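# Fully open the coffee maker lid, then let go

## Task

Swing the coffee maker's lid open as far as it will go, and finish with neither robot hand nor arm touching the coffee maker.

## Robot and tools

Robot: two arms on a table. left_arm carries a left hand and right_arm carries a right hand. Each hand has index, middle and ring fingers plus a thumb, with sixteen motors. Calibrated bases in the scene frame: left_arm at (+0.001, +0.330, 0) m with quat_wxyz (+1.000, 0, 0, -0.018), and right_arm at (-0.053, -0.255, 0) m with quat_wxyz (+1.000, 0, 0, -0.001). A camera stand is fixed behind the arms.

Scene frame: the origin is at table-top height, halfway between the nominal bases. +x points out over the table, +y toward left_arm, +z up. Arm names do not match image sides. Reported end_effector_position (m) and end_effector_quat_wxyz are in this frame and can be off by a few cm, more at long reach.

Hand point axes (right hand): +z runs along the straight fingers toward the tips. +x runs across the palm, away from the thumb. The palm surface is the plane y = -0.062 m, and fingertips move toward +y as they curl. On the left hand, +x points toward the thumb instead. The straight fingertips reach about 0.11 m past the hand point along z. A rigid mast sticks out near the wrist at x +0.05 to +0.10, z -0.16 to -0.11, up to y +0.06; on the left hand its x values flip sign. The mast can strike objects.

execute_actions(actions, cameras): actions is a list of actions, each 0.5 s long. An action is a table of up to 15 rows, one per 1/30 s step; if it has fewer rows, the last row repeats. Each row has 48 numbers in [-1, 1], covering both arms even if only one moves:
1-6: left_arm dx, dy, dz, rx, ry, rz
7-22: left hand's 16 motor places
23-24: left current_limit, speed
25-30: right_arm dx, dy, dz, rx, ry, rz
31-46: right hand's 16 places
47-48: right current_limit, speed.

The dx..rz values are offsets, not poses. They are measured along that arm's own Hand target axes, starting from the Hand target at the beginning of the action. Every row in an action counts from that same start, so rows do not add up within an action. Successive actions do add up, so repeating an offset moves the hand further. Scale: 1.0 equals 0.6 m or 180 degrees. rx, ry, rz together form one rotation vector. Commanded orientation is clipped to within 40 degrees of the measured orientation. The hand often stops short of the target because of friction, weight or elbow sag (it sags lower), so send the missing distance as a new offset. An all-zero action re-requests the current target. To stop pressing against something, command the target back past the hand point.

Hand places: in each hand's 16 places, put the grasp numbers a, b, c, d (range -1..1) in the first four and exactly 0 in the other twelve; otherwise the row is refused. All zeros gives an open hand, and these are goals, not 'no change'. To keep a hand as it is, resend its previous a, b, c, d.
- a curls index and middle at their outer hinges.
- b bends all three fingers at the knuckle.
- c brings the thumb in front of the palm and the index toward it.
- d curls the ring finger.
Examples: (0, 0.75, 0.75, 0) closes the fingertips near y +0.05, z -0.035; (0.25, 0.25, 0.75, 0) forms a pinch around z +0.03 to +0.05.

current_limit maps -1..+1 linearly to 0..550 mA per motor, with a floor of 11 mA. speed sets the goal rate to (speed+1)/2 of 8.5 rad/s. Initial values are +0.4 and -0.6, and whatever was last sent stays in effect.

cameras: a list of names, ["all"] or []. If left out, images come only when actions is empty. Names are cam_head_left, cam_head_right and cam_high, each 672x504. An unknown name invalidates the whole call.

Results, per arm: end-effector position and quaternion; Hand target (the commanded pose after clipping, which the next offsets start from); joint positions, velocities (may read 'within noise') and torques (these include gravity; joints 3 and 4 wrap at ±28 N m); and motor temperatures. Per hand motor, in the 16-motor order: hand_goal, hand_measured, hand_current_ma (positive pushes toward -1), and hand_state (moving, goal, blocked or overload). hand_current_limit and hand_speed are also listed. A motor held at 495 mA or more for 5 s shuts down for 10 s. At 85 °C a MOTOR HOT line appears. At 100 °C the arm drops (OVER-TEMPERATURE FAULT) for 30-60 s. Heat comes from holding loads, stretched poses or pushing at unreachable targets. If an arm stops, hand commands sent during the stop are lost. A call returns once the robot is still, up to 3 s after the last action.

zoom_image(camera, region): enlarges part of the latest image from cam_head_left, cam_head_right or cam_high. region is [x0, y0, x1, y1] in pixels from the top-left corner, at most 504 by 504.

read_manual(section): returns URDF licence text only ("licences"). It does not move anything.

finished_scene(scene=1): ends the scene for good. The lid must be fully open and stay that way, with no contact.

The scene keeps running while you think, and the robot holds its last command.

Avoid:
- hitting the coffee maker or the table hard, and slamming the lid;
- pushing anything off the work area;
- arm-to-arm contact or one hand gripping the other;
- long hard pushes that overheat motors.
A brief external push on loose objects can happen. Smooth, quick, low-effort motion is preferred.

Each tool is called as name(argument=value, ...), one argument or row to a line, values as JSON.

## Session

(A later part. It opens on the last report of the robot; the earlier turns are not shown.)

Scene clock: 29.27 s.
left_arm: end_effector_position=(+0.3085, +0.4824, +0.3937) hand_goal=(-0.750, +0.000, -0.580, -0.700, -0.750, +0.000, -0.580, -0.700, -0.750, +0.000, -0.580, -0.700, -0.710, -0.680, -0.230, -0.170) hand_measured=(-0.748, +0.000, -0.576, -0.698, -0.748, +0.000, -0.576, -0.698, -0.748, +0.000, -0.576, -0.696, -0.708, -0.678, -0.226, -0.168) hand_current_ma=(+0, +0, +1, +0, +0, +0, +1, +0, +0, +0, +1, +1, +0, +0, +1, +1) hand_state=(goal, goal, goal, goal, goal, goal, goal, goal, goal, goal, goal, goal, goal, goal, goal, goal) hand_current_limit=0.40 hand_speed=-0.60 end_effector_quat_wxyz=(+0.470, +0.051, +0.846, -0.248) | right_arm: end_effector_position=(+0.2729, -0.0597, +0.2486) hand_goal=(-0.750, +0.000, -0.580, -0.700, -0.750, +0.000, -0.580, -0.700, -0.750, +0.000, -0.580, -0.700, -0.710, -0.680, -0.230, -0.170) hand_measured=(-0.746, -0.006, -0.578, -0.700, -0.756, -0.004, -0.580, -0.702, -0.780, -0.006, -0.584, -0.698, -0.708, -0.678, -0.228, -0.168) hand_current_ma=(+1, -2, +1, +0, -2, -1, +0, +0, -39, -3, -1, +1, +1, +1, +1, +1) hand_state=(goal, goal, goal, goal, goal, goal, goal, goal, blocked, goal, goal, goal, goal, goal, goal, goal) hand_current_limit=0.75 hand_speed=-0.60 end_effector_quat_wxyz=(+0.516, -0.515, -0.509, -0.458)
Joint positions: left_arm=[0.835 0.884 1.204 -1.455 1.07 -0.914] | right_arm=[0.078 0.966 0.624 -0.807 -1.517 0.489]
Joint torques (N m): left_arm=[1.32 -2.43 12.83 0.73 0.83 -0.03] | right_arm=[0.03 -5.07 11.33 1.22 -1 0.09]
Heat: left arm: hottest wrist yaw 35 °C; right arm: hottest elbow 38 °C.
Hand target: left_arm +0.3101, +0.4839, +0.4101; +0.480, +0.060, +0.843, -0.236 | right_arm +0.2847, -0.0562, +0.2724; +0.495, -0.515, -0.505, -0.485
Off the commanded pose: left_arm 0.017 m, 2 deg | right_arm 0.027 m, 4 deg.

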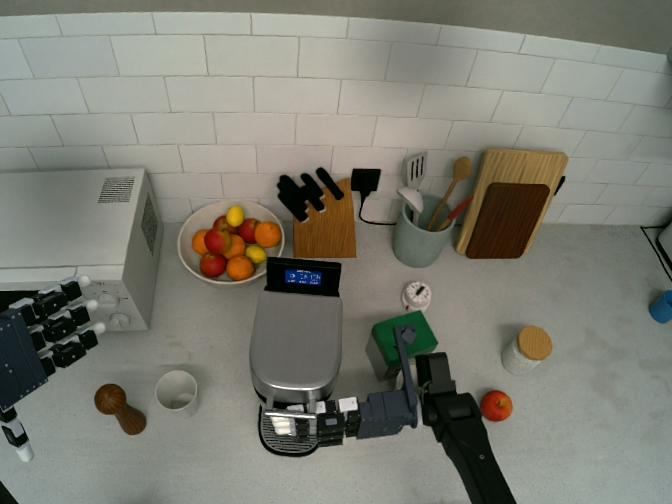

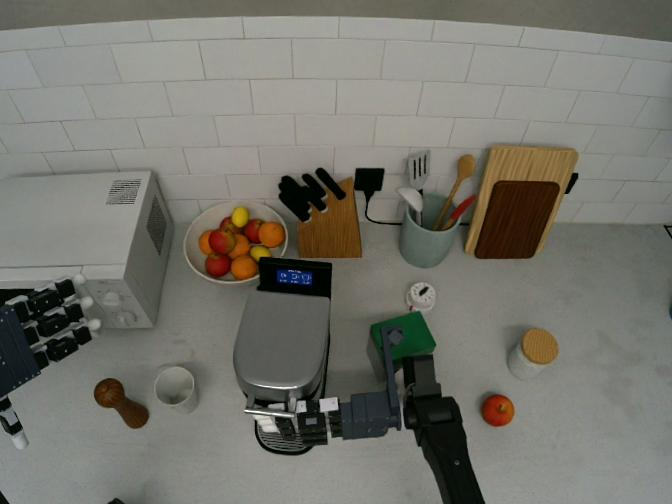

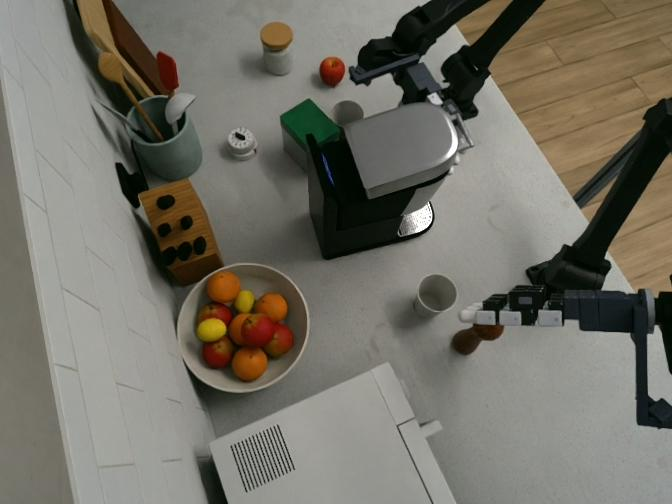

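execute_actions(
  actions=[
    [[0,0,0,0,0,0,0,0,0,0,0,0,0,0,0,0,0,0,0,0,0,0,0.4,-0.6,0.015,0.002,0,0,0,0,0,0,0,0,0,0,0,0,0,0,0,0,0,0,0,0,0.75,-0.6],[0,0,0,0,0,0,0,0,0,0,0,0,0,0,0,0,0,0,0,0,0,0,0.4,-0.6,0.025,0.003,0,0,0,0,0,0,0,0,0,0,0,0,0,0,0,0,0,0,0,0,0.75,-0.6],[0,0,0,0,0,0,0,0,0,0,0,0,0,0,0,0,0,0,0,0,0,0,0.4,-0.6,0.035,0.005,-0.001,0,0,0,0,0,0,0,0,0,0,0,0,0,0,0,0,0,0,0,0.75,-0.6],[0,0,0,0,0,0,0,0,0,0,0,0,0,0,0,0,0,0,0,0,0,0,0.4,-0.6,0.045,0.006,-0.001,0,0,0,0,0,0,0,0,0,0,0,0,0,0,0,0,0,0,0,0.75,-0.6],[0,0,0,0,0,0,0,0,0,0,0,0,0,0,0,0,0,0,0,0,0,0,0.4,-0.6,0.055,0.008,-0.002,0,0,0,0,0,0,0,0,0,0,0,0,0,0,0,0,0,0,0,0.75,-0.6],[0,0,0,0,0,0,0,0,0,0,0,0,0,0,0,0,0,0,0,0,0,0,0.4,-0.6,0.065,0.009,-0.002,0,0,0,0,0,0,0,0,0,0,0,0,0,0,0,0,0,0,0,0.75,-0.6],[0,0,0,0,0,0,0,0,0,0,0,0,0,0,0,0,0,0,0,0,0,0,0.4,-0.6,0.075,0.01,-0.003,0,0,0,0,0,0,0,0,0,0,0,0,0,0,0,0,0,0,0,0.75,-0.6],[0,0,0,0,0,0,0,0,0,0,0,0,0,0,0,0,0,0,0,0,0,0,0.4,-0.6,0.085,0.011,-0.004,0,0,0,0,0,0,0,0,0,0,0,0,0,0,0,0,0,0,0,0.75,-0.6],[0,0,0,0,0,0,0,0,0,0,0,0,0,0,0,0,0,0,0,0,0,0,0.4,-0.6,0.092,0.0115,-0.004,0,0,0,0,0,0,0,0,0,0,0,0,0,0,0,0,0,0,0,0.75,-0.6]],
  ],
  cameras=["all"],
)

zoom_image(
  camera="cam_head_left",
  region=[230, 344, 390, 504],
)

zoom_image(
  camera="cam_high",
  region=[340, 60, 520, 240],
)

Scene clock: 31.17 s.
left_arm: end_effector_position=(+0.3085, +0.4824, +0.3937) hand_goal=(-0.750, +0.000, -0.580, -0.700, -0.750, +0.000, -0.580, -0.700, -0.750, +0.000, -0.580, -0.700, -0.710, -0.680, -0.230, -0.170) hand_measured=(-0.748, +0.000, -0.576, -0.698, -0.748, +0.000, -0.576, -0.698, -0.748, +0.000, -0.576, -0.696, -0.708, -0.678, -0.226, -0.168) hand_current_ma=(+0, +0, +1, +0, +0, +0, +1, +0, +0, +0, +1, +1, +0, +0, +1, +1) hand_state=(goal, goal, goal, goal, goal, goal, goal, goal, goal, goal, goal, goal, goal, goal, goal, goal) hand_current_limit=0.40 hand_speed=-0.60 end_effector_quat_wxyz=(+0.470, +0.051, +0.846, -0.248) | right_arm: end_effector_position=(+0.2781, -0.0586, +0.2951) hand_goal=(-0.750, +0.000, -0.580, -0.700, -0.750, +0.000, -0.580, -0.700, -0.750, +0.000, -0.580, -0.700, -0.710, -0.680, -0.230, -0.170) hand_measured=(-0.790, -0.008, -0.588, -0.700, -0.752, -0.006, -0.582, -0.702, -0.752, -0.006, -0.582, -0.698, -0.708, -0.678, -0.228, -0.168) hand_current_ma=(-65, -4, -5, +0, +0, -2, -1, +0, -1, -3, -1, +1, +1, +1, +1, +1) hand_state=(blocked, goal, goal, goal, goal, goal, goal, goal, goal, goal, goal, goal, goal, goal, goal, goal) hand_current_limit=0.75 hand_speed=-0.60 end_effector_quat_wxyz=(+0.522, -0.525, -0.500, -0.450)
Joint positions: left_arm=[0.835 0.884 1.204 -1.455 1.07 -0.914] | right_arm=[0.083 0.914 0.718 -0.818 -1.511 0.657]
Joint torques (N m): left_arm=[1.2 -2.43 12.78 0.69 0.82 -0.03] | right_arm=[-0.38 -4.37 12.57 1.46 -0.79 -0.18]
Heat: left arm: hottest wrist yaw 35 °C; right arm: hottest elbow 38 °C.
Hand target: left_arm +0.3101, +0.4839, +0.4101; +0.480, +0.060, +0.843, -0.236 | right_arm +0.2926, -0.0565, +0.3274; +0.495, -0.515, -0.505, -0.485
Off the commanded pose: left_arm 0.017 m, 2 deg | right_arm 0.036 m, 5 deg.

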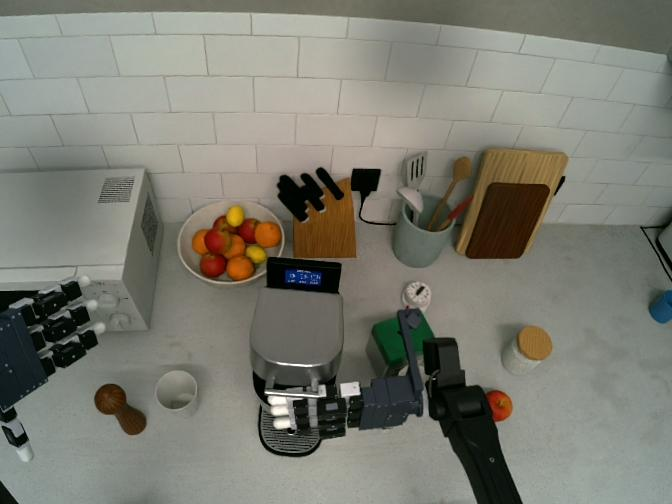

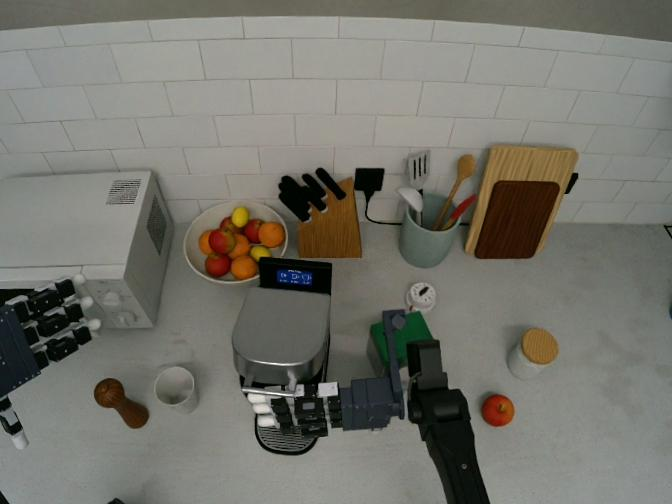

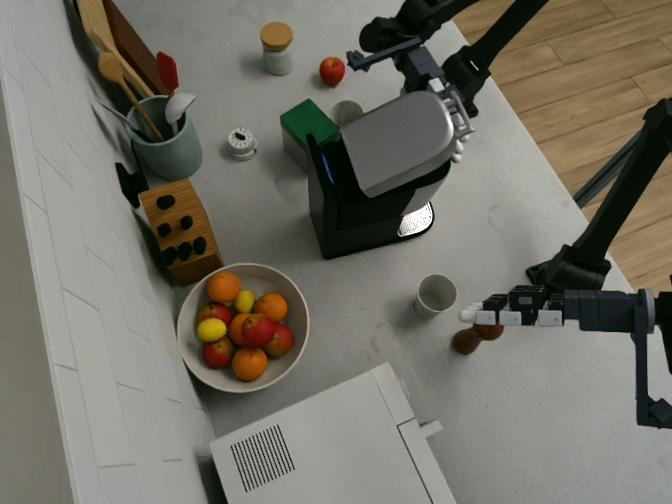

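Scaled by 3.150 from the camera's 672x504 image, which has a finer 960x720 frame.

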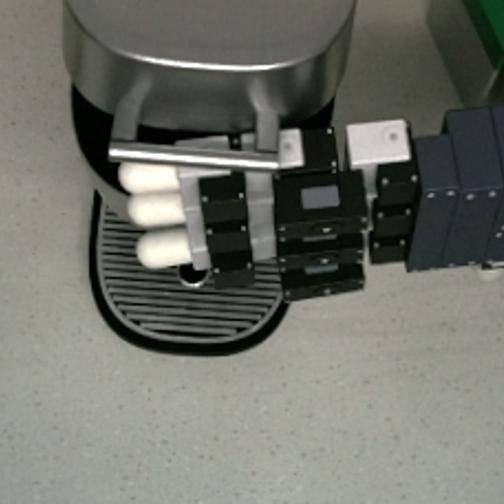

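Scaled by 2.800 from the camera's 672x504 image, which has a finer 960x720 frame.

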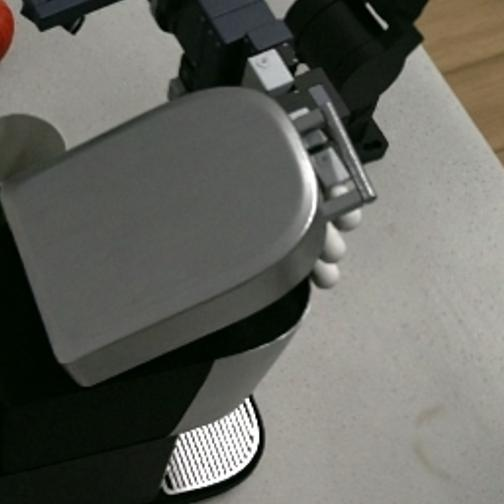

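execute_actions(
  actions=[
    [[0,0,0,0,0,0,0,0,0,0,0,0,0,0,0,0,0,0,0,0,0,0,0.4,-0.6,0.015,0.001,0,0,0,0,0,0,-0.25,0,0,0,0,0,0,0,0,0,0,0,0,0,0.75,-0.6],[0,0,0,0,0,0,0,0,0,0,0,0,0,0,0,0,0,0,0,0,0,0,0.4,-0.6,0.025,0.002,0,0,0,0,0,0,-0.25,0,0,0,0,0,0,0,0,0,0,0,0,0,0.75,-0.6],[0,0,0,0,0,0,0,0,0,0,0,0,0,0,0,0,0,0,0,0,0,0,0.4,-0.6,0.035,0.002,-0.001,0,0,0,0,0,-0.25,0,0,0,0,0,0,0,0,0,0,0,0,0,0.75,-0.6],[0,0,0,0,0,0,0,0,0,0,0,0,0,0,0,0,0,0,0,0,0,0,0.4,-0.6,0.045,0.003,-0.001,0,0,0,0,0,-0.25,0,0,0,0,0,0,0,0,0,0,0,0,0,0.75,-0.6],[0,0,0,0,0,0,0,0,0,0,0,0,0,0,0,0,0,0,0,0,0,0,0.4,-0.6,0.055,0.003,-0.002,0,0,0,0,0,-0.25,0,0,0,0,0,0,0,0,0,0,0,0,0,0.75,-0.6],[0,0,0,0,0,0,0,0,0,0,0,0,0,0,0,0,0,0,0,0,0,0,0.4,-0.6,0.065,0.004,-0.002,0,0,0,0,0,-0.25,0,0,0,0,0,0,0,0,0,0,0,0,0,0.75,-0.6],[0,0,0,0,0,0,0,0,0,0,0,0,0,0,0,0,0,0,0,0,0,0,0.4,-0.6,0.075,0.005,-0.003,0,0,0,0,0,-0.25,0,0,0,0,0,0,0,0,0,0,0,0,0,0.75,-0.6],[0,0,0,0,0,0,0,0,0,0,0,0,0,0,0,0,0,0,0,0,0,0,0.4,-0.6,0.083,0.005,-0.003,0,0,0,0,0,-0.25,0,0,0,0,0,0,0,0,0,0,0,0,0,0.75,-0.6]],
  ],
  cameras=["all"],
)

zoom_image(
  camera="cam_head_left",
  region=[230, 324, 390, 484],
)

zoom_image(
  camera="cam_high",
  region=[340, 60, 520, 240],
)

Scene clock: 32.93 s.
left_arm: end_effector_position=(+0.3085, +0.4824, +0.3937) hand_goal=(-0.750, +0.000, -0.580, -0.700, -0.750, +0.000, -0.580, -0.700, -0.750, +0.000, -0.580, -0.700, -0.710, -0.680, -0.230, -0.170) hand_measured=(-0.748, +0.000, -0.576, -0.698, -0.748, +0.000, -0.576, -0.698, -0.748, +0.000, -0.576, -0.696, -0.708, -0.678, -0.226, -0.168) hand_current_ma=(+0, +0, +1, +0, +0, +0, +1, +0, +0, +0, +1, +1, +0, +0, +1, +1) hand_state=(goal, goal, goal, goal, goal, goal, goal, goal, goal, goal, goal, goal, goal, goal, goal, goal) hand_current_limit=0.40 hand_speed=-0.60 end_effector_quat_wxyz=(+0.470, +0.051, +0.846, -0.248) | right_arm: end_effector_position=(+0.2913, -0.0595, +0.3513) hand_goal=(-0.838, +0.000, -0.718, -0.700, -0.750, +0.000, -0.580, -0.626, -0.688, +0.000, -0.580, -0.700, -1.000, -0.680, -0.292, -0.208) hand_measured=(-0.840, -0.008, -0.716, -0.700, -0.752, -0.006, -0.582, -0.628, -0.692, -0.006, -0.582, -0.698, -0.990, -0.678, -0.288, -0.206) hand_current_ma=(-1, -4, +1, +0, +0, -2, -1, -1, -1, -3, -1, +1, +6, +1, +2, +1) hand_state=(goal, goal, goal, goal, goal, goal, goal, goal, goal, goal, goal, goal, goal, goal, goal, goal) hand_current_limit=0.75 hand_speed=-0.60 end_effector_quat_wxyz=(+0.510, -0.525, -0.503, -0.460)
Joint positions: left_arm=[0.835 0.884 1.204 -1.455 1.07 -0.914] | right_arm=[0.083 0.89 0.832 -0.783 -1.493 0.803]
Joint torques (N m): left_arm=[1.26 -2.32 12.83 0.72 0.83 -0.03] | right_arm=[0.15 -4.66 11.71 1.32 -0.9 -0.02]
Heat: left arm: hottest wrist yaw 35 °C; right arm: hottest elbow 39 °C.
Hand target: left_arm +0.3101, +0.4839, +0.4101; +0.480, +0.060, +0.843, -0.236 | right_arm +0.2966, -0.0563, +0.3772; +0.495, -0.515, -0.505, -0.485
Off the commanded pose: left_arm 0.017 m, 2 deg | right_arm 0.027 m, 4 deg.

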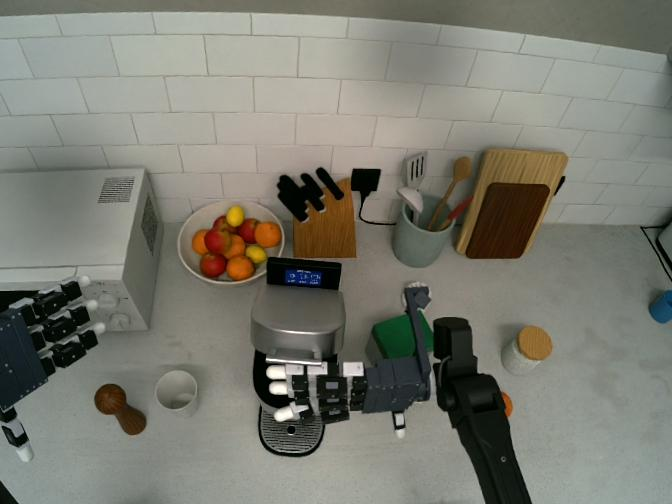

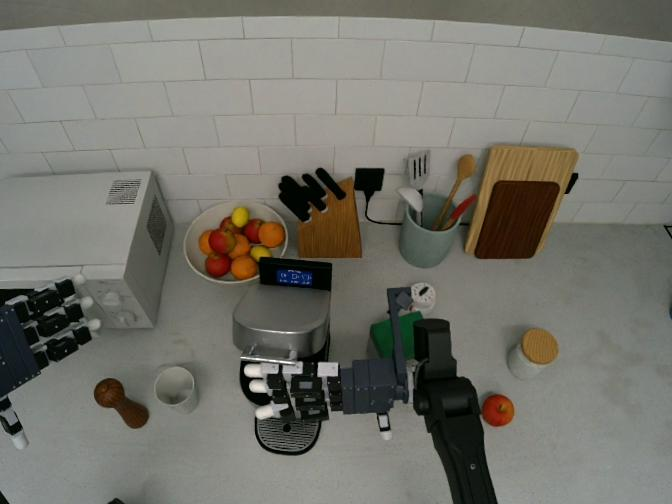

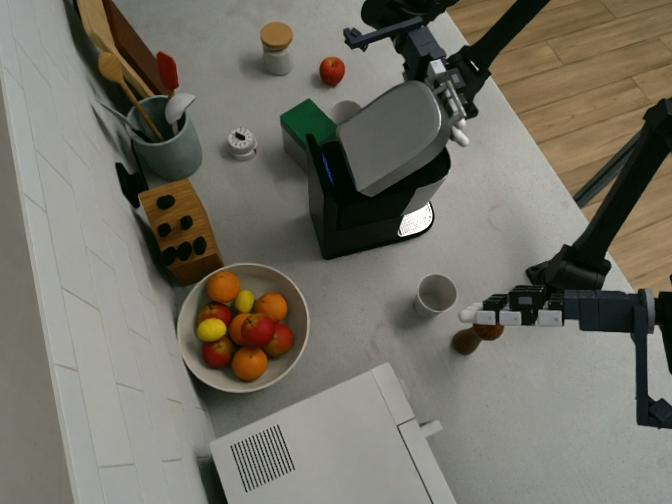

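Scaled by 3.150 from the camera's 672x504 image, which has a finer 960x720 frame.

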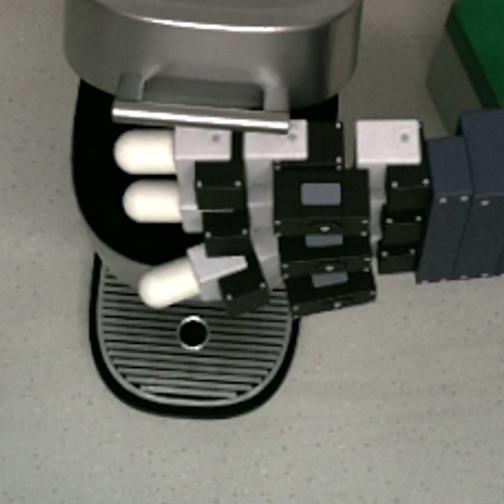

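Scaled by 2.800 from the camera's 672x504 image, which has a finer 960x720 frame.

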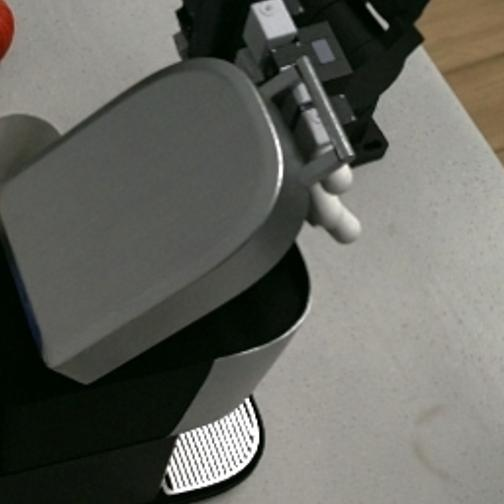

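execute_actions(
  actions=[
    [[0,0,0,0,0,0,0,0,0,0,0,0,0,0,0,0,0,0,0,0,0,0,0.4,-0.6,0.012,0.011,0,0,0,0,0,0,-0.25,0,0,0,0,0,0,0,0,0,0,0,0,0,0.75,-0.6],[0,0,0,0,0,0,0,0,0,0,0,0,0,0,0,0,0,0,0,0,0,0,0.4,-0.6,0.019,0.02,0,0,0,0,0,0,-0.25,0,0,0,0,0,0,0,0,0,0,0,0,0,0.75,-0.6],[0,0,0,0,0,0,0,0,0,0,0,0,0,0,0,0,0,0,0,0,0,0,0.4,-0.6,0.026,0.029,-0.001,0,0,0,0,0,-0.25,0,0,0,0,0,0,0,0,0,0,0,0,0,0.75,-0.6],[0,0,0,0,0,0,0,0,0,0,0,0,0,0,0,0,0,0,0,0,0,0,0.4,-0.6,0.033,0.039,-0.001,0,0,0,0,0,-0.25,0,0,0,0,0,0,0,0,0,0,0,0,0,0.75,-0.6],[0,0,0,0,0,0,0,0,0,0,0,0,0,0,0,0,0,0,0,0,0,0,0.4,-0.6,0.04,0.049,-0.001,0,0,0,0,0,-0.25,0,0,0,0,0,0,0,0,0,0,0,0,0,0.75,-0.6],[0,0,0,0,0,0,0,0,0,0,0,0,0,0,0,0,0,0,0,0,0,0,0.4,-0.6,0.047,0.059,-0.002,0,0,0,0,0,-0.25,0,0,0,0,0,0,0,0,0,0,0,0,0,0.75,-0.6],[0,0,0,0,0,0,0,0,0,0,0,0,0,0,0,0,0,0,0,0,0,0,0.4,-0.6,0.054,0.07,-0.002,0,0,0,0,0,-0.25,0,0,0,0,0,0,0,0,0,0,0,0,0,0.75,-0.6],[0,0,0,0,0,0,0,0,0,0,0,0,0,0,0,0,0,0,0,0,0,0,0.4,-0.6,0.0617,0.082,-0.0025,0,0,0,0,0,-0.25,0,0,0,0,0,0,0,0,0,0,0,0,0,0.75,-0.6]],
  ],
  cameras=["all"],
)

zoom_image(
  camera="cam_head_left",
  region=[230, 264, 430, 464],
)

zoom_image(
  camera="cam_high",
  region=[300, 40, 500, 240],
)

Scene clock: 34.47 s.
left_arm: end_effector_position=(+0.3085, +0.4824, +0.3937) hand_goal=(-0.750, +0.000, -0.580, -0.700, -0.750, +0.000, -0.580, -0.700, -0.750, +0.000, -0.580, -0.700, -0.710, -0.680, -0.230, -0.170) hand_measured=(-0.748, +0.000, -0.576, -0.698, -0.748, +0.000, -0.576, -0.698, -0.748, +0.000, -0.576, -0.696, -0.708, -0.678, -0.226, -0.168) hand_current_ma=(+0, +0, +1, +0, +0, +0, +1, +0, +0, +0, +1, +1, +0, +0, +1, +1) hand_state=(goal, goal, goal, goal, goal, goal, goal, goal, goal, goal, goal, goal, goal, goal, goal, goal) hand_current_limit=0.40 hand_speed=-0.60 end_effector_quat_wxyz=(+0.470, +0.051, +0.846, -0.248) | right_arm: end_effector_position=(+0.3366, -0.0564, +0.3870) hand_goal=(-0.838, +0.000, -0.718, -0.700, -0.750, +0.000, -0.580, -0.626, -0.688, +0.000, -0.580, -0.700, -1.000, -0.680, -0.292, -0.208) hand_measured=(-0.840, -0.008, -0.716, -0.700, -0.752, -0.006, -0.582, -0.628, -0.690, -0.006, -0.582, -0.698, -0.990, -0.678, -0.290, -0.206) hand_current_ma=(+0, -4, +1, +0, +0, -2, -1, -1, +0, -3, -1, +1, +6, +1, +1, +1) hand_state=(goal, goal, goal, goal, goal, goal, goal, goal, goal, goal, goal, goal, goal, goal, goal, goal) hand_current_limit=0.75 hand_speed=-0.60 end_effector_quat_wxyz=(+0.508, -0.525, -0.501, -0.464)
Joint positions: left_arm=[0.835 0.884 1.204 -1.455 1.07 -0.914] | right_arm=[0.082 1.001 0.971 -0.71 -1.491 0.902]
Joint torques (N m): left_arm=[1.26 -2.49 12.88 0.7 0.84 -0.04] | right_arm=[-0.56 -5.66 12.27 1.42 -0.84 -0.03]
Heat: left arm: hottest elbow 35 °C; right arm: hottest elbow 39 °C.
Hand target: left_arm +0.3101, +0.4839, +0.4101; +0.480, +0.060, +0.843, -0.236 | right_arm +0.3466, -0.0563, +0.4132; +0.495, -0.515, -0.505, -0.485
Off the commanded pose: left_arm 0.017 m, 2 deg | right_arm 0.028 m, 3 deg.

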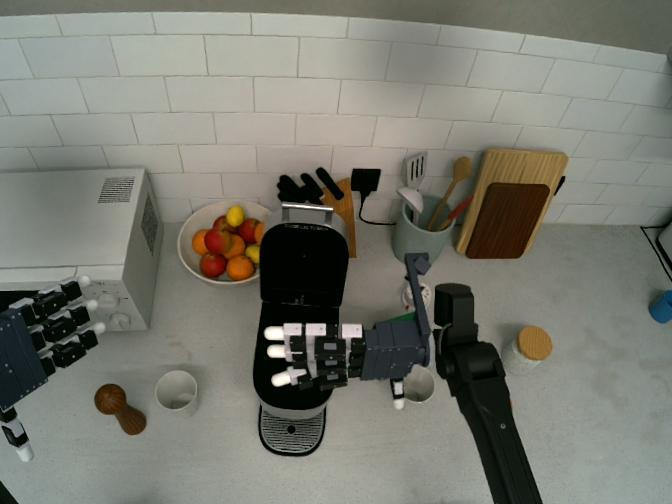

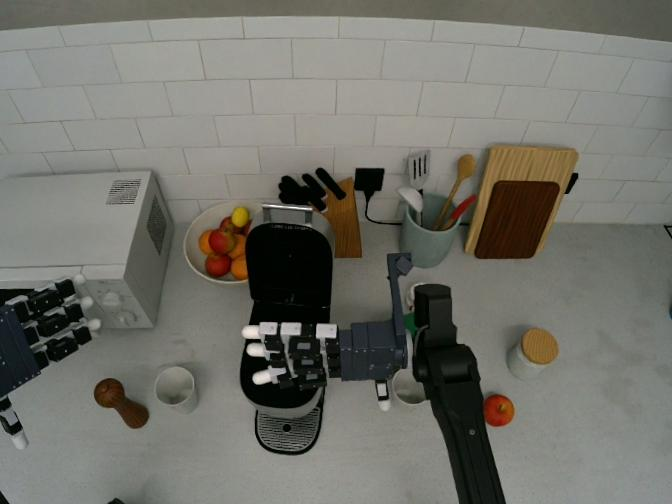

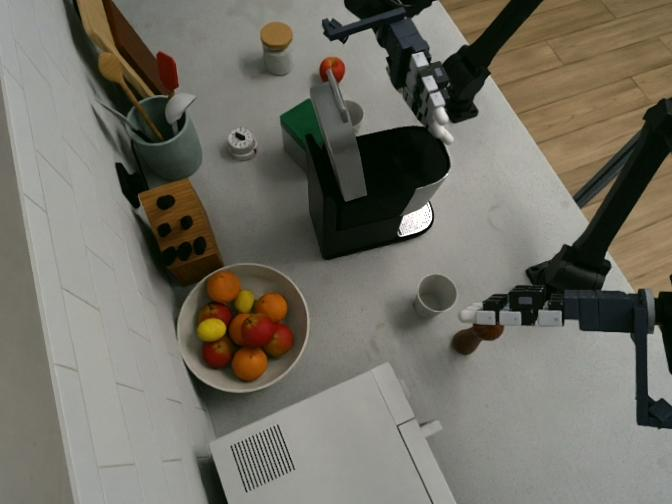

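Scaled by 2.520 from the camera's 672x504 image, which has a finer 960x720 frame.

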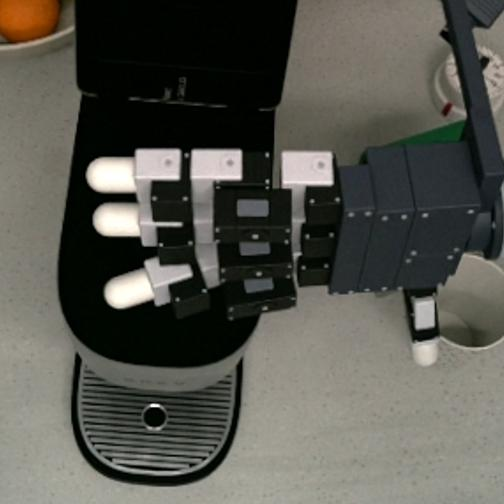

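Scaled by 2.520 from the camera's 672x504 image, which has a finer 960x720 frame.

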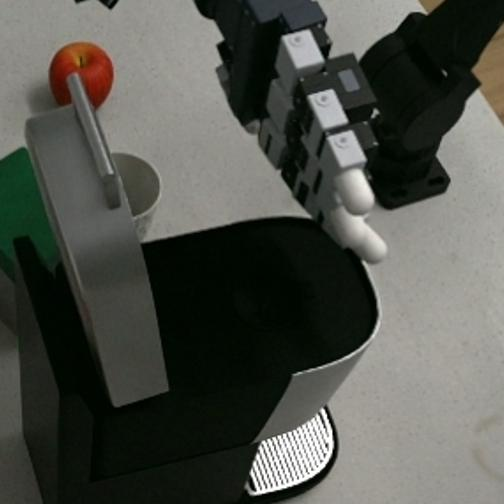

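zoom_image(
  camera="cam_high",
  region=[280, 50, 460, 270],
)

zoom_image(
  camera="cam_head_left",
  region=[230, 190, 370, 330],
)

Scaled by 2.291 from the camera's 672x504 image, which has a finer 960x720 frame.

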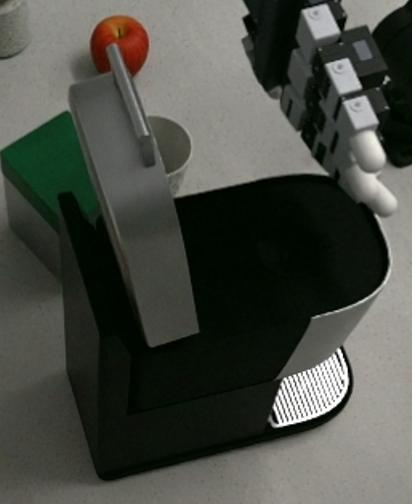

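Scaled by 3.600 from the camera's 672x504 image, which has a finer 960x720 frame.

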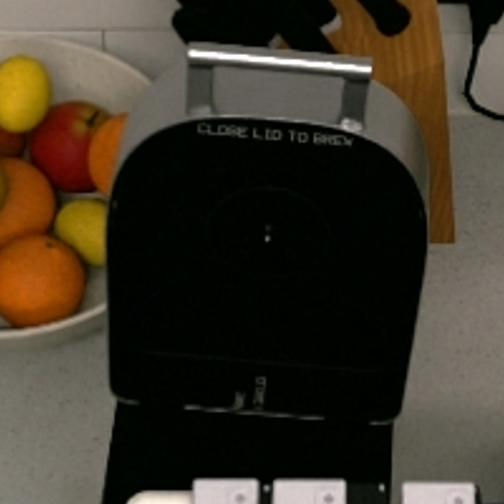

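execute_actions(
  actions=[
    [[0,0,0,0,0,0,0,0,0,0,0,0,0,0,0,0,0,0,0,0,0,0,0.4,-0.6,0.012,0.03,0,0,0,0,0,0,-0.25,0,0,0,0,0,0,0,0,0,0,0,0,0,-0.4,-0.6],[0,0,0,0,0,0,0,0,0,0,0,0,0,0,0,0,0,0,0,0,0,0,0.4,-0.6,0.016,0.05,0,0,0,0,0,0,-0.25,0,0,0,0,0,0,0,0,0,0,0,0,0,-0.4,-0.6],[0,0,0,0,0,0,0,0,0,0,0,0,0,0,0,0,0,0,0,0,0,0,0.4,-0.6,0.02,0.07,-0.001,0,0,0,0,0,-0.25,0,0,0,0,0,0,0,0,0,0,0,0,0,-0.4,-0.6],[0,0,0,0,0,0,0,0,0,0,0,0,0,0,0,0,0,0,0,0,0,0,0.4,-0.6,0.024,0.09,-0.001,0,0,0,0,0,-0.25,0,0,0,0,0,0,0,0,0,0,0,0,0,-0.4,-0.6],[0,0,0,0,0,0,0,0,0,0,0,0,0,0,0,0,0,0,0,0,0,0,0.4,-0.6,0.028,0.11,-0.001,0,0,0,0,0,-0.25,0,0,0,0,0,0,0,0,0,0,0,0,0,-0.4,-0.6],[0,0,0,0,0,0,0,0,0,0,0,0,0,0,0,0,0,0,0,0,0,0,0.4,-0.6,0.033,0.13,-0.002,0,0,0,0,0,-0.25,0,0,0,0,0,0,0,0,0,0,0,0,0,-0.4,-0.6],[0,0,0,0,0,0,0,0,0,0,0,0,0,0,0,0,0,0,0,0,0,0,0.4,-0.6,0.033,0.149,-0.002,0,0,0,0,0,-0.25,0,0,0,0,0,0,0,0,0,0,0,0,0,-0.4,-0.6]],
  ],
  cameras=["all"],
)

zoom_image(
  camera="cam_high",
  region=[280, 50, 460, 270],
)

zoom_image(
  camera="cam_head_left",
  region=[230, 190, 400, 360],
)

Scene clock: 36.27 s.
left_arm: end_effector_position=(+0.3085, +0.4824, +0.3937) hand_goal=(-0.750, +0.000, -0.580, -0.700, -0.750, +0.000, -0.580, -0.700, -0.750, +0.000, -0.580, -0.700, -0.710, -0.680, -0.230, -0.170) hand_measured=(-0.748, +0.000, -0.576, -0.698, -0.748, +0.000, -0.576, -0.698, -0.748, +0.000, -0.576, -0.696, -0.708, -0.678, -0.226, -0.168) hand_current_ma=(+0, +0, +1, +0, +0, +0, +1, +0, +0, +0, +1, +1, +0, +0, +1, +1) hand_state=(goal, goal, goal, goal, goal, goal, goal, goal, goal, goal, goal, goal, goal, goal, goal, goal) hand_current_limit=0.40 hand_speed=-0.60 end_effector_quat_wxyz=(+0.470, +0.051, +0.846, -0.248) | right_arm: end_effector_position=(+0.4295, -0.0580, +0.4018) hand_goal=(-0.838, +0.000, -0.718, -0.700, -0.750, +0.000, -0.580, -0.626, -0.688, +0.000, -0.580, -0.700, -1.000, -0.680, -0.292, -0.208) hand_measured=(-0.838, -0.008, -0.716, -0.700, -0.750, -0.006, -0.582, -0.628, -0.688, -0.006, -0.582, -0.698, -0.992, -0.678, -0.290, -0.206) hand_current_ma=(+0, -4, +1, +0, +0, -2, -1, -1, +0, -3, -1, +1, +5, +1, +1, +1) hand_state=(goal, goal, goal, goal, goal, goal, goal, goal, goal, goal, goal, goal, goal, goal, goal, goal) hand_current_limit=-0.40 hand_speed=-0.60 end_effector_quat_wxyz=(+0.508, -0.529, -0.494, -0.467)
Joint positions: left_arm=[0.835 0.884 1.204 -1.455 1.07 -0.914] | right_arm=[0.063 1.242 1.181 -0.649 -1.499 0.937]
Joint torques (N m): left_arm=[1.14 -2.43 12.75 0.72 0.83 -0.03] | right_arm=[-0.44 -10.7 12.25 1.42 -0.89 -0.07]
Heat: left arm: hottest elbow 35 °C; right arm: hottest elbow 40 °C.
Hand target: left_arm +0.3101, +0.4839, +0.4101; +0.480, +0.060, +0.843, -0.236 | right_arm +0.4363, -0.0567, +0.4314; +0.495, -0.515, -0.505, -0.485
Off the commanded pose: left_arm 0.017 m, 2 deg | right_arm 0.030 m, 3 deg.

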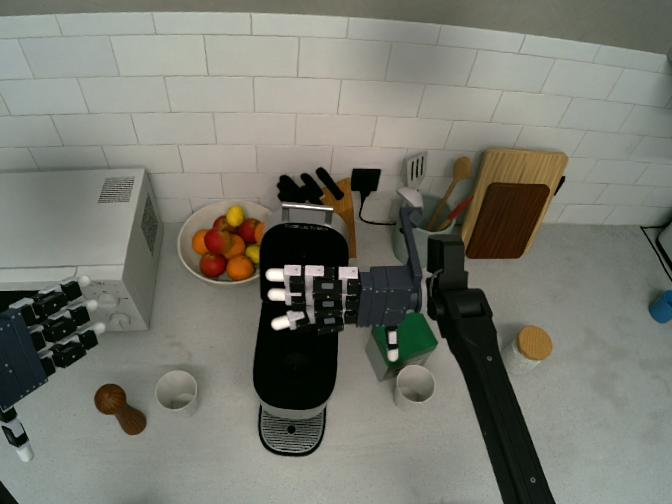

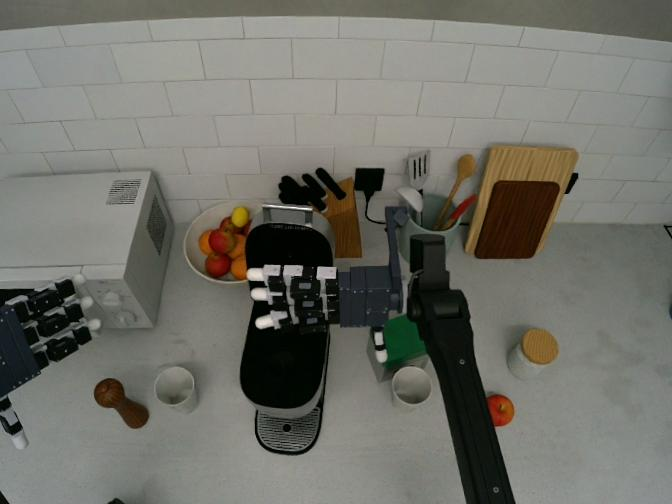

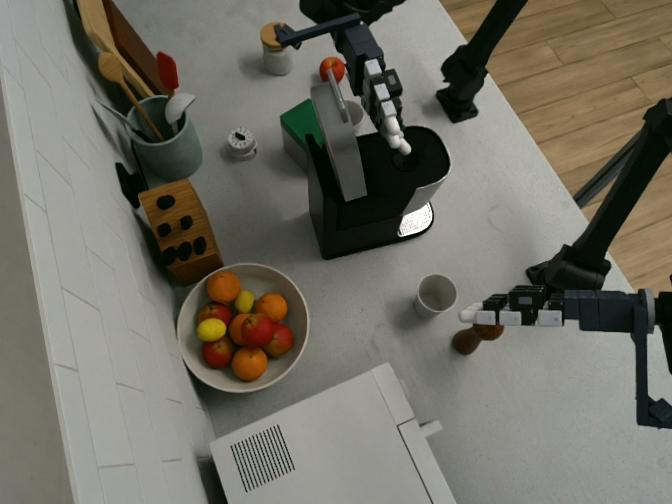

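Scaled by 2.291 from the camera's 672x504 image, which has a finer 960x720 frame.

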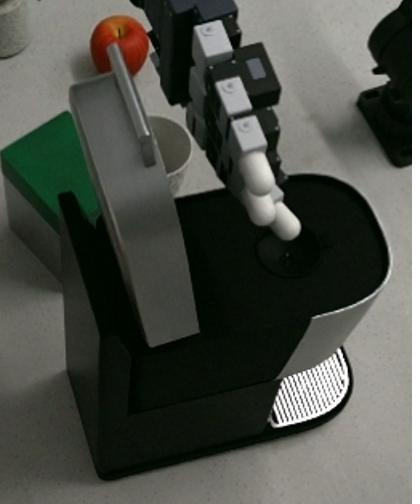

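Scaled by 2.965 from the camera's 672x504 image, which has a finer 960x720 frame.

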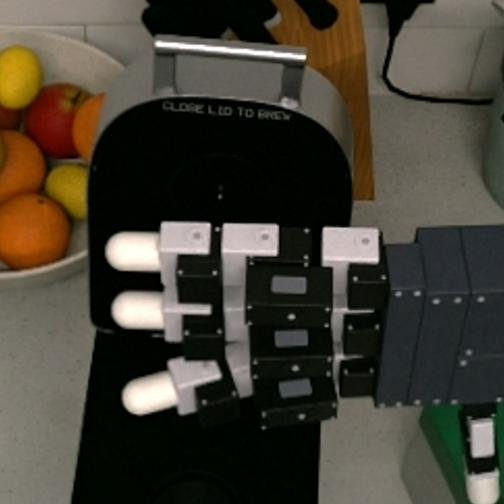

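execute_actions(
  actions=[
    [[0,0,0,0,0,0,0,0,0,0,0,0,0,0,0,0,0,0,0,0,0,0,0.4,-0.6,0,0.015,0,0,0,0,0,0,-0.25,0,0,0,0,0,0,0,0,0,0,0,0,0,-0.4,-0.6],[0,0,0,0,0,0,0,0,0,0,0,0,0,0,0,0,0,0,0,0,0,0,0.4,-0.6,0,0.03,0,0,0,0,0,0,-0.25,0,0,0,0,0,0,0,0,0,0,0,0,0,-0.4,-0.6],[0,0,0,0,0,0,0,0,0,0,0,0,0,0,0,0,0,0,0,0,0,0,0.4,-0.6,0,0.042,0,0,0,0,0,0,-0.25,0,0,0,0,0,0,0,0,0,0,0,0,0,-0.4,-0.6]],
  ],
  cameras=["cam_high", "cam_head_left"],
)

zoom_image(
  camera="cam_high",
  region=[280, 50, 460, 270],
)

Scene clock: 37.23 s.
left_arm: end_effector_position=(+0.3085, +0.4824, +0.3937) hand_goal=(-0.750, +0.000, -0.580, -0.700, -0.750, +0.000, -0.580, -0.700, -0.750, +0.000, -0.580, -0.700, -0.710, -0.680, -0.230, -0.170) hand_measured=(-0.748, +0.000, -0.576, -0.698, -0.748, +0.000, -0.576, -0.698, -0.748, +0.000, -0.576, -0.696, -0.708, -0.678, -0.226, -0.168) hand_current_ma=(+0, +0, +1, +0, +0, +0, +1, +0, +0, +0, +1, +1, +0, +0, +1, +1) hand_state=(goal, goal, goal, goal, goal, goal, goal, goal, goal, goal, goal, goal, goal, goal, goal, goal) hand_current_limit=0.40 hand_speed=-0.60 end_effector_quat_wxyz=(+0.470, +0.051, +0.846, -0.248) | right_arm: end_effector_position=(+0.4517, -0.0567, +0.4052) hand_goal=(-0.838, +0.000, -0.718, -0.700, -0.750, +0.000, -0.580, -0.626, -0.688, +0.000, -0.580, -0.700, -1.000, -0.680, -0.292, -0.208) hand_measured=(-0.838, -0.008, -0.716, -0.700, -0.750, -0.006, -0.582, -0.628, -0.688, -0.006, -0.582, -0.698, -0.992, -0.678, -0.290, -0.206) hand_current_ma=(+0, -4, +1, +0, +0, -2, -1, -1, +0, -3, -1, +1, +5, +1, +1, +1) hand_state=(goal, goal, goal, goal, goal, goal, goal, goal, goal, goal, goal, goal, goal, goal, goal, goal) hand_current_limit=-0.40 hand_speed=-0.60 end_effector_quat_wxyz=(+0.506, -0.527, -0.495, -0.470)
Joint positions: left_arm=[0.835 0.884 1.204 -1.455 1.07 -0.914] | right_arm=[0.063 1.297 1.234 -0.63 -1.499 0.947]
Joint torques (N m): left_arm=[1.26 -2.37 12.83 0.69 0.82 -0.04] | right_arm=[-0.67 -10.7 12.34 1.51 -0.93 -0.04]
Heat: left arm: hottest elbow 35 °C; right arm: hottest elbow 40 °C.
Hand target: left_arm +0.3101, +0.4839, +0.4101; +0.480, +0.060, +0.843, -0.236 | right_arm +0.4615, -0.0567, +0.4310; +0.495, -0.515, -0.505, -0.485
Off the commanded pose: left_arm 0.017 m, 2 deg | right_arm 0.027 m, 3 deg.
Images, in order (width x height): cam_head_left 672x504, cam_high 672x504.

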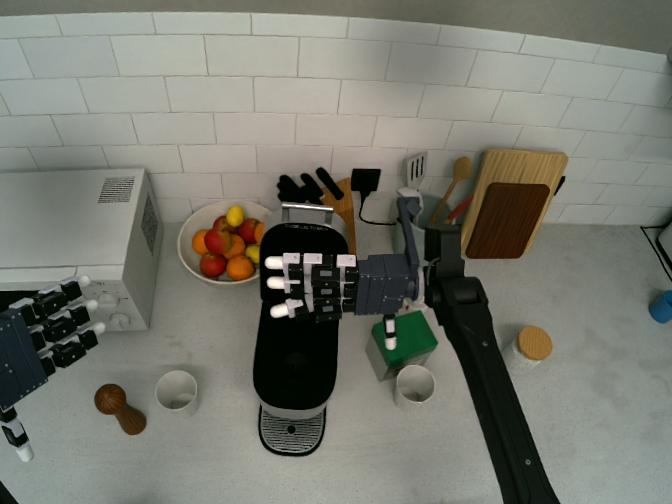

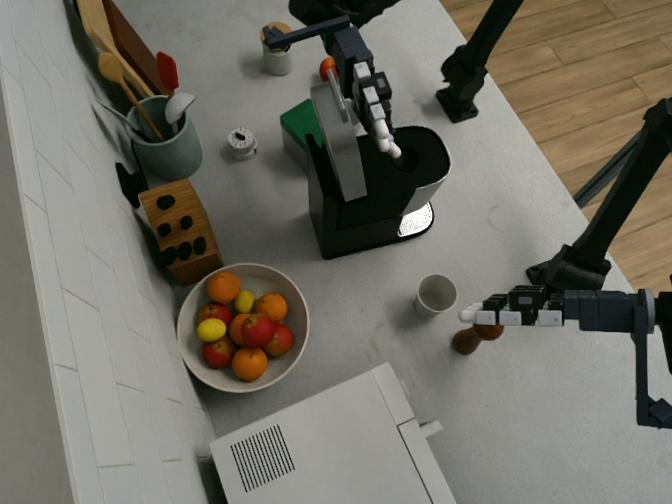

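Scaled by 2.291 from the camera's 672x504 image, which has a finer 960x720 frame.

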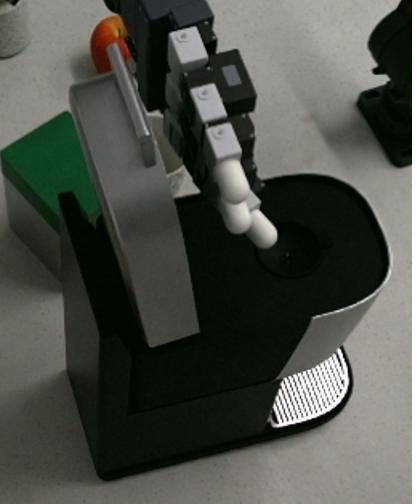

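execute_actions(
  actions=[
    [[0,0,0,0,0,0,0,0,0,0,0,0,0,0,0,0,0,0,0,0,0,0,0.4,-0.6,0,0.015,0,0,0,0,0,0,-0.25,0,0,0,0,0,0,0,0,0,0,0,0,0,-0.4,-0.6],[0,0,0,0,0,0,0,0,0,0,0,0,0,0,0,0,0,0,0,0,0,0,0.4,-0.6,0,0.03,0,0,0,0,0,0,-0.25,0,0,0,0,0,0,0,0,0,0,0,0,0,-0.4,-0.6],[0,0,0,0,0,0,0,0,0,0,0,0,0,0,0,0,0,0,0,0,0,0,0.4,-0.6,0,0.045,0,0,0,0,0,0,-0.25,0,0,0,0,0,0,0,0,0,0,0,0,0,-0.4,-0.6]],
    [[0,0,0,0,0,0,0,0,0,0,0,0,0,0,0,0,0,0,0,0,0,0,0.4,-0.6,0,0.008,0,0,0,0,0,0,-0.25,0,0,0,0,0,0,0,0,0,0,0,0,0,-0.4,-0.6],[0,0,0,0,0,0,0,0,0,0,0,0,0,0,0,0,0,0,0,0,0,0,0.4,-0.6,0,0.017,0,0,0,0,0,0,-0.25,0,0,0,0,0,0,0,0,0,0,0,0,0,-0.4,-0.6]],
  ],
  cameras=["cam_high", "cam_head_left"],
)

zoom_image(
  camera="cam_high",
  region=[280, 50, 460, 270],
)

Scene clock: 38.70 s.
left_arm: end_effector_position=(+0.3085, +0.4824, +0.3937) hand_goal=(-0.750, +0.000, -0.580, -0.700, -0.750, +0.000, -0.580, -0.700, -0.750, +0.000, -0.580, -0.700, -0.710, -0.680, -0.230, -0.170) hand_measured=(-0.748, +0.000, -0.576, -0.698, -0.748, +0.000, -0.576, -0.698, -0.748, +0.000, -0.576, -0.696, -0.708, -0.678, -0.226, -0.168) hand_current_ma=(+0, +0, +1, +0, +0, +0, +1, +0, +0, +0, +1, +1, +0, +0, +1, +1) hand_state=(goal, goal, goal, goal, goal, goal, goal, goal, goal, goal, goal, goal, goal, goal, goal, goal) hand_current_limit=0.40 hand_speed=-0.60 end_effector_quat_wxyz=(+0.470, +0.051, +0.846, -0.248) | right_arm: end_effector_position=(+0.4783, -0.0539, +0.4064) hand_goal=(-0.838, +0.000, -0.718, -0.700, -0.750, +0.000, -0.580, -0.626, -0.688, +0.000, -0.580, -0.700, -1.000, -0.680, -0.292, -0.208) hand_measured=(-0.836, -0.008, -0.716, -0.700, -0.750, -0.006, -0.582, -0.628, -0.688, -0.006, -0.582, -0.698, -0.992, -0.678, -0.290, -0.206) hand_current_ma=(+1, -4, +1, +0, +0, -2, -1, -1, +0, -3, -1, +1, +5, +1, +1, +1) hand_state=(goal, goal, goal, goal, goal, goal, goal, goal, goal, goal, goal, goal, goal, goal, goal, goal) hand_current_limit=-0.40 hand_speed=-0.60 end_effector_quat_wxyz=(+0.517, -0.529, -0.488, -0.463)
Joint positions: left_arm=[0.835 0.884 1.204 -1.455 1.07 -0.914] | right_arm=[0.063 1.372 1.307 -0.619 -1.511 0.984]
Joint torques (N m): left_arm=[1.08 -2.32 12.83 0.73 0.84 -0.01] | right_arm=[-1.03 -10.75 13.05 1.76 -0.52 -0.29]
Heat: left arm: hottest elbow 35 °C; right arm: hottest elbow 40 °C.
Hand target: left_arm +0.3101, +0.4839, +0.4101; +0.480, +0.060, +0.843, -0.236 | right_arm +0.4987, -0.0567, +0.4301; +0.495, -0.515, -0.505, -0.485
Off the commanded pose: left_arm 0.017 m, 2 deg | right_arm 0.031 m, 4 deg.
Images, in order (width x height): cam_head_left 672x504, cam_high 672x504.

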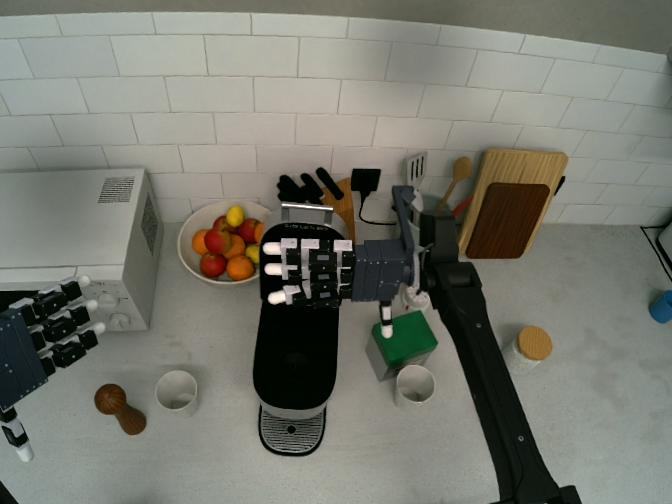

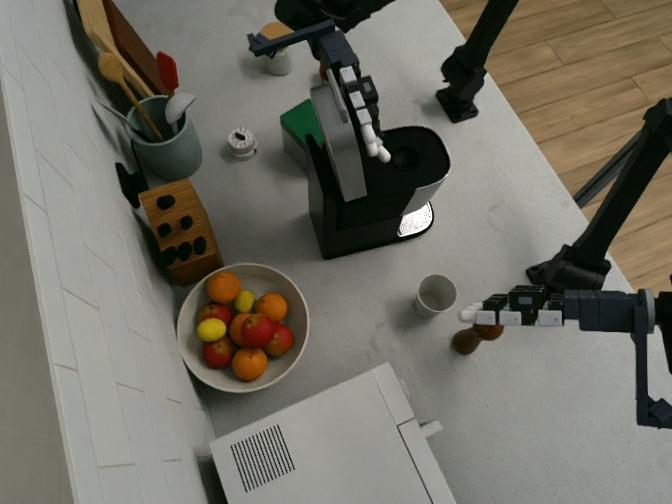

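Scaled by 2.291 from the camera's 672x504 image, which has a finer 960x720 frame.

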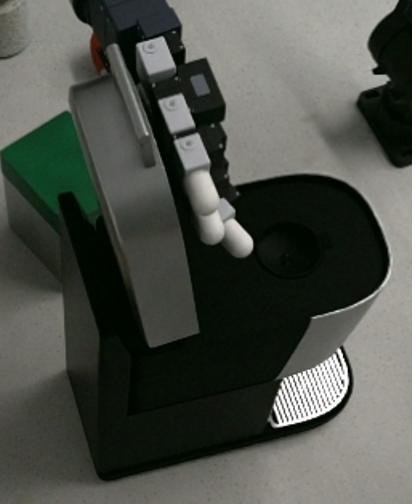

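execute_actions(
  actions=[
    [[0,0,0,0,0,0,0,0,0,0,0,0,0,0,0,0,0,0,0,0,0,0,0.4,-0.6,0,0.01,0,0,0,0,0,0,-0.25,0,0,0,0,0,0,0,0,0,0,0,0,0,-0.4,-0.6],[0,0,0,0,0,0,0,0,0,0,0,0,0,0,0,0,0,0,0,0,0,0,0.4,-0.6,0,0.022,0,0,0,0,0,0,-0.25,0,0,0,0,0,0,0,0,0,0,0,0,0,-0.4,-0.6]],
  ],
  cameras=["cam_high", "cam_head_left"],
)

zoom_image(
  camera="cam_high",
  region=[280, 50, 460, 270],
)

zoom_image(
  camera="cam_head_left",
  region=[230, 190, 400, 360],
)

Scene clock: 39.63 s.
left_arm: end_effector_position=(+0.3085, +0.4824, +0.3937) hand_goal=(-0.750, +0.000, -0.580, -0.700, -0.750, +0.000, -0.580, -0.700, -0.750, +0.000, -0.580, -0.700, -0.710, -0.680, -0.230, -0.170) hand_measured=(-0.748, +0.000, -0.576, -0.698, -0.748, +0.000, -0.576, -0.698, -0.748, +0.000, -0.576, -0.696, -0.708, -0.678, -0.226, -0.168) hand_current_ma=(+0, +0, +1, +0, +0, +0, +1, +0, +0, +0, +1, +1, +0, +0, +1, +1) hand_state=(goal, goal, goal, goal, goal, goal, goal, goal, goal, goal, goal, goal, goal, goal, goal, goal) hand_current_limit=0.40 hand_speed=-0.60 end_effector_quat_wxyz=(+0.470, +0.051, +0.846, -0.248) | right_arm: end_effector_position=(+0.4901, -0.0530, +0.4085) hand_goal=(-0.838, +0.000, -0.718, -0.700, -0.750, +0.000, -0.580, -0.626, -0.688, +0.000, -0.580, -0.700, -1.000, -0.680, -0.292, -0.208) hand_measured=(-0.834, -0.008, -0.716, -0.700, -0.750, -0.006, -0.582, -0.628, -0.688, -0.006, -0.582, -0.698, -0.992, -0.678, -0.290, -0.206) hand_current_ma=(+2, -4, +1, +0, +0, -2, -1, -1, +0, -3, -1, +1, +5, +1, +1, +1) hand_state=(goal, goal, goal, goal, goal, goal, goal, goal, goal, goal, goal, goal, goal, goal, goal, goal) hand_current_limit=-0.40 hand_speed=-0.60 end_effector_quat_wxyz=(+0.518, -0.529, -0.488, -0.462)
Joint positions: left_arm=[0.835 0.884 1.204 -1.455 1.07 -0.914] | right_arm=[0.063 1.403 1.342 -0.619 -1.513 0.989]
Joint torques (N m): left_arm=[1.08 -2.37 12.83 0.72 0.82 -0.05] | right_arm=[-1.14 -10.87 12.94 1.74 -0.44 -0.39]
Heat: left arm: hottest elbow 35 °C; right arm: hottest elbow 40 °C.
Hand target: left_arm +0.3101, +0.4839, +0.4101; +0.480, +0.060, +0.843, -0.236 | right_arm +0.5119, -0.0567, +0.4299; +0.495, -0.515, -0.505, -0.485
Off the commanded pose: left_arm 0.017 m, 2 deg | right_arm 0.031 m, 5 deg.
Images, in order (width x height): cam_head_left 672x504, cam_high 672x504.

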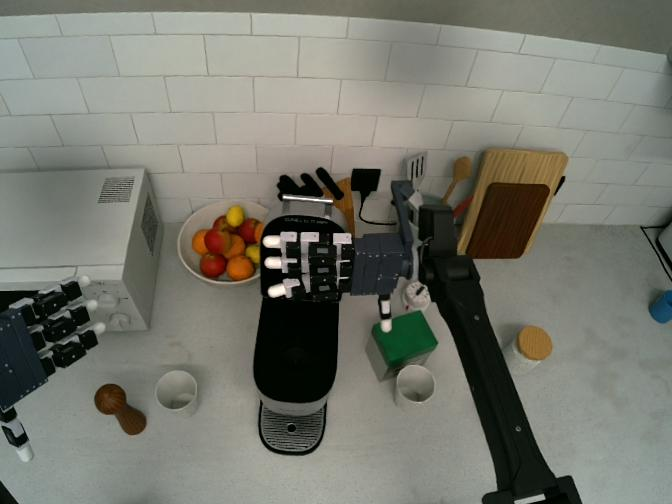

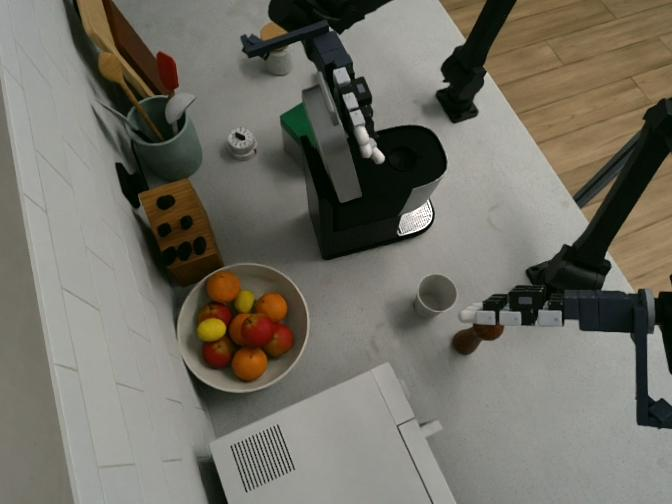

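Scaled by 2.291 from the camera's 672x504 image, which has a finer 960x720 frame.

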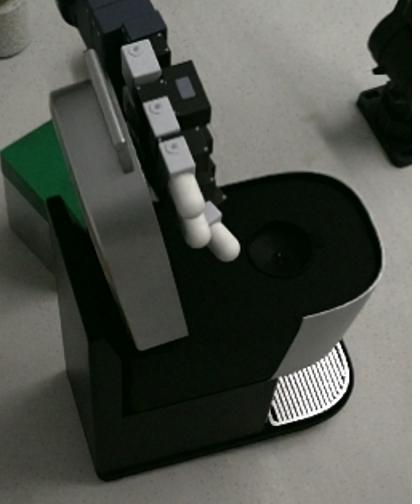

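Scaled by 2.965 from the camera's 672x504 image, which has a finer 960x720 frame.

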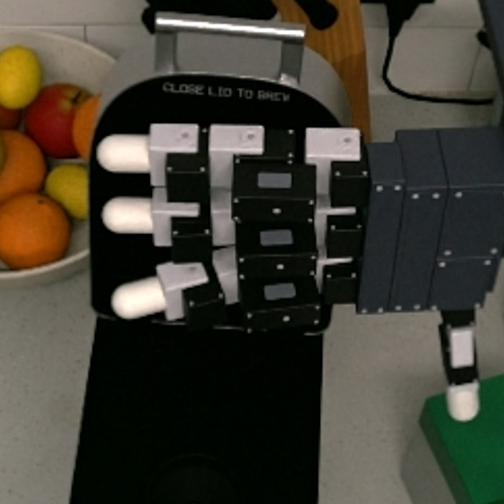

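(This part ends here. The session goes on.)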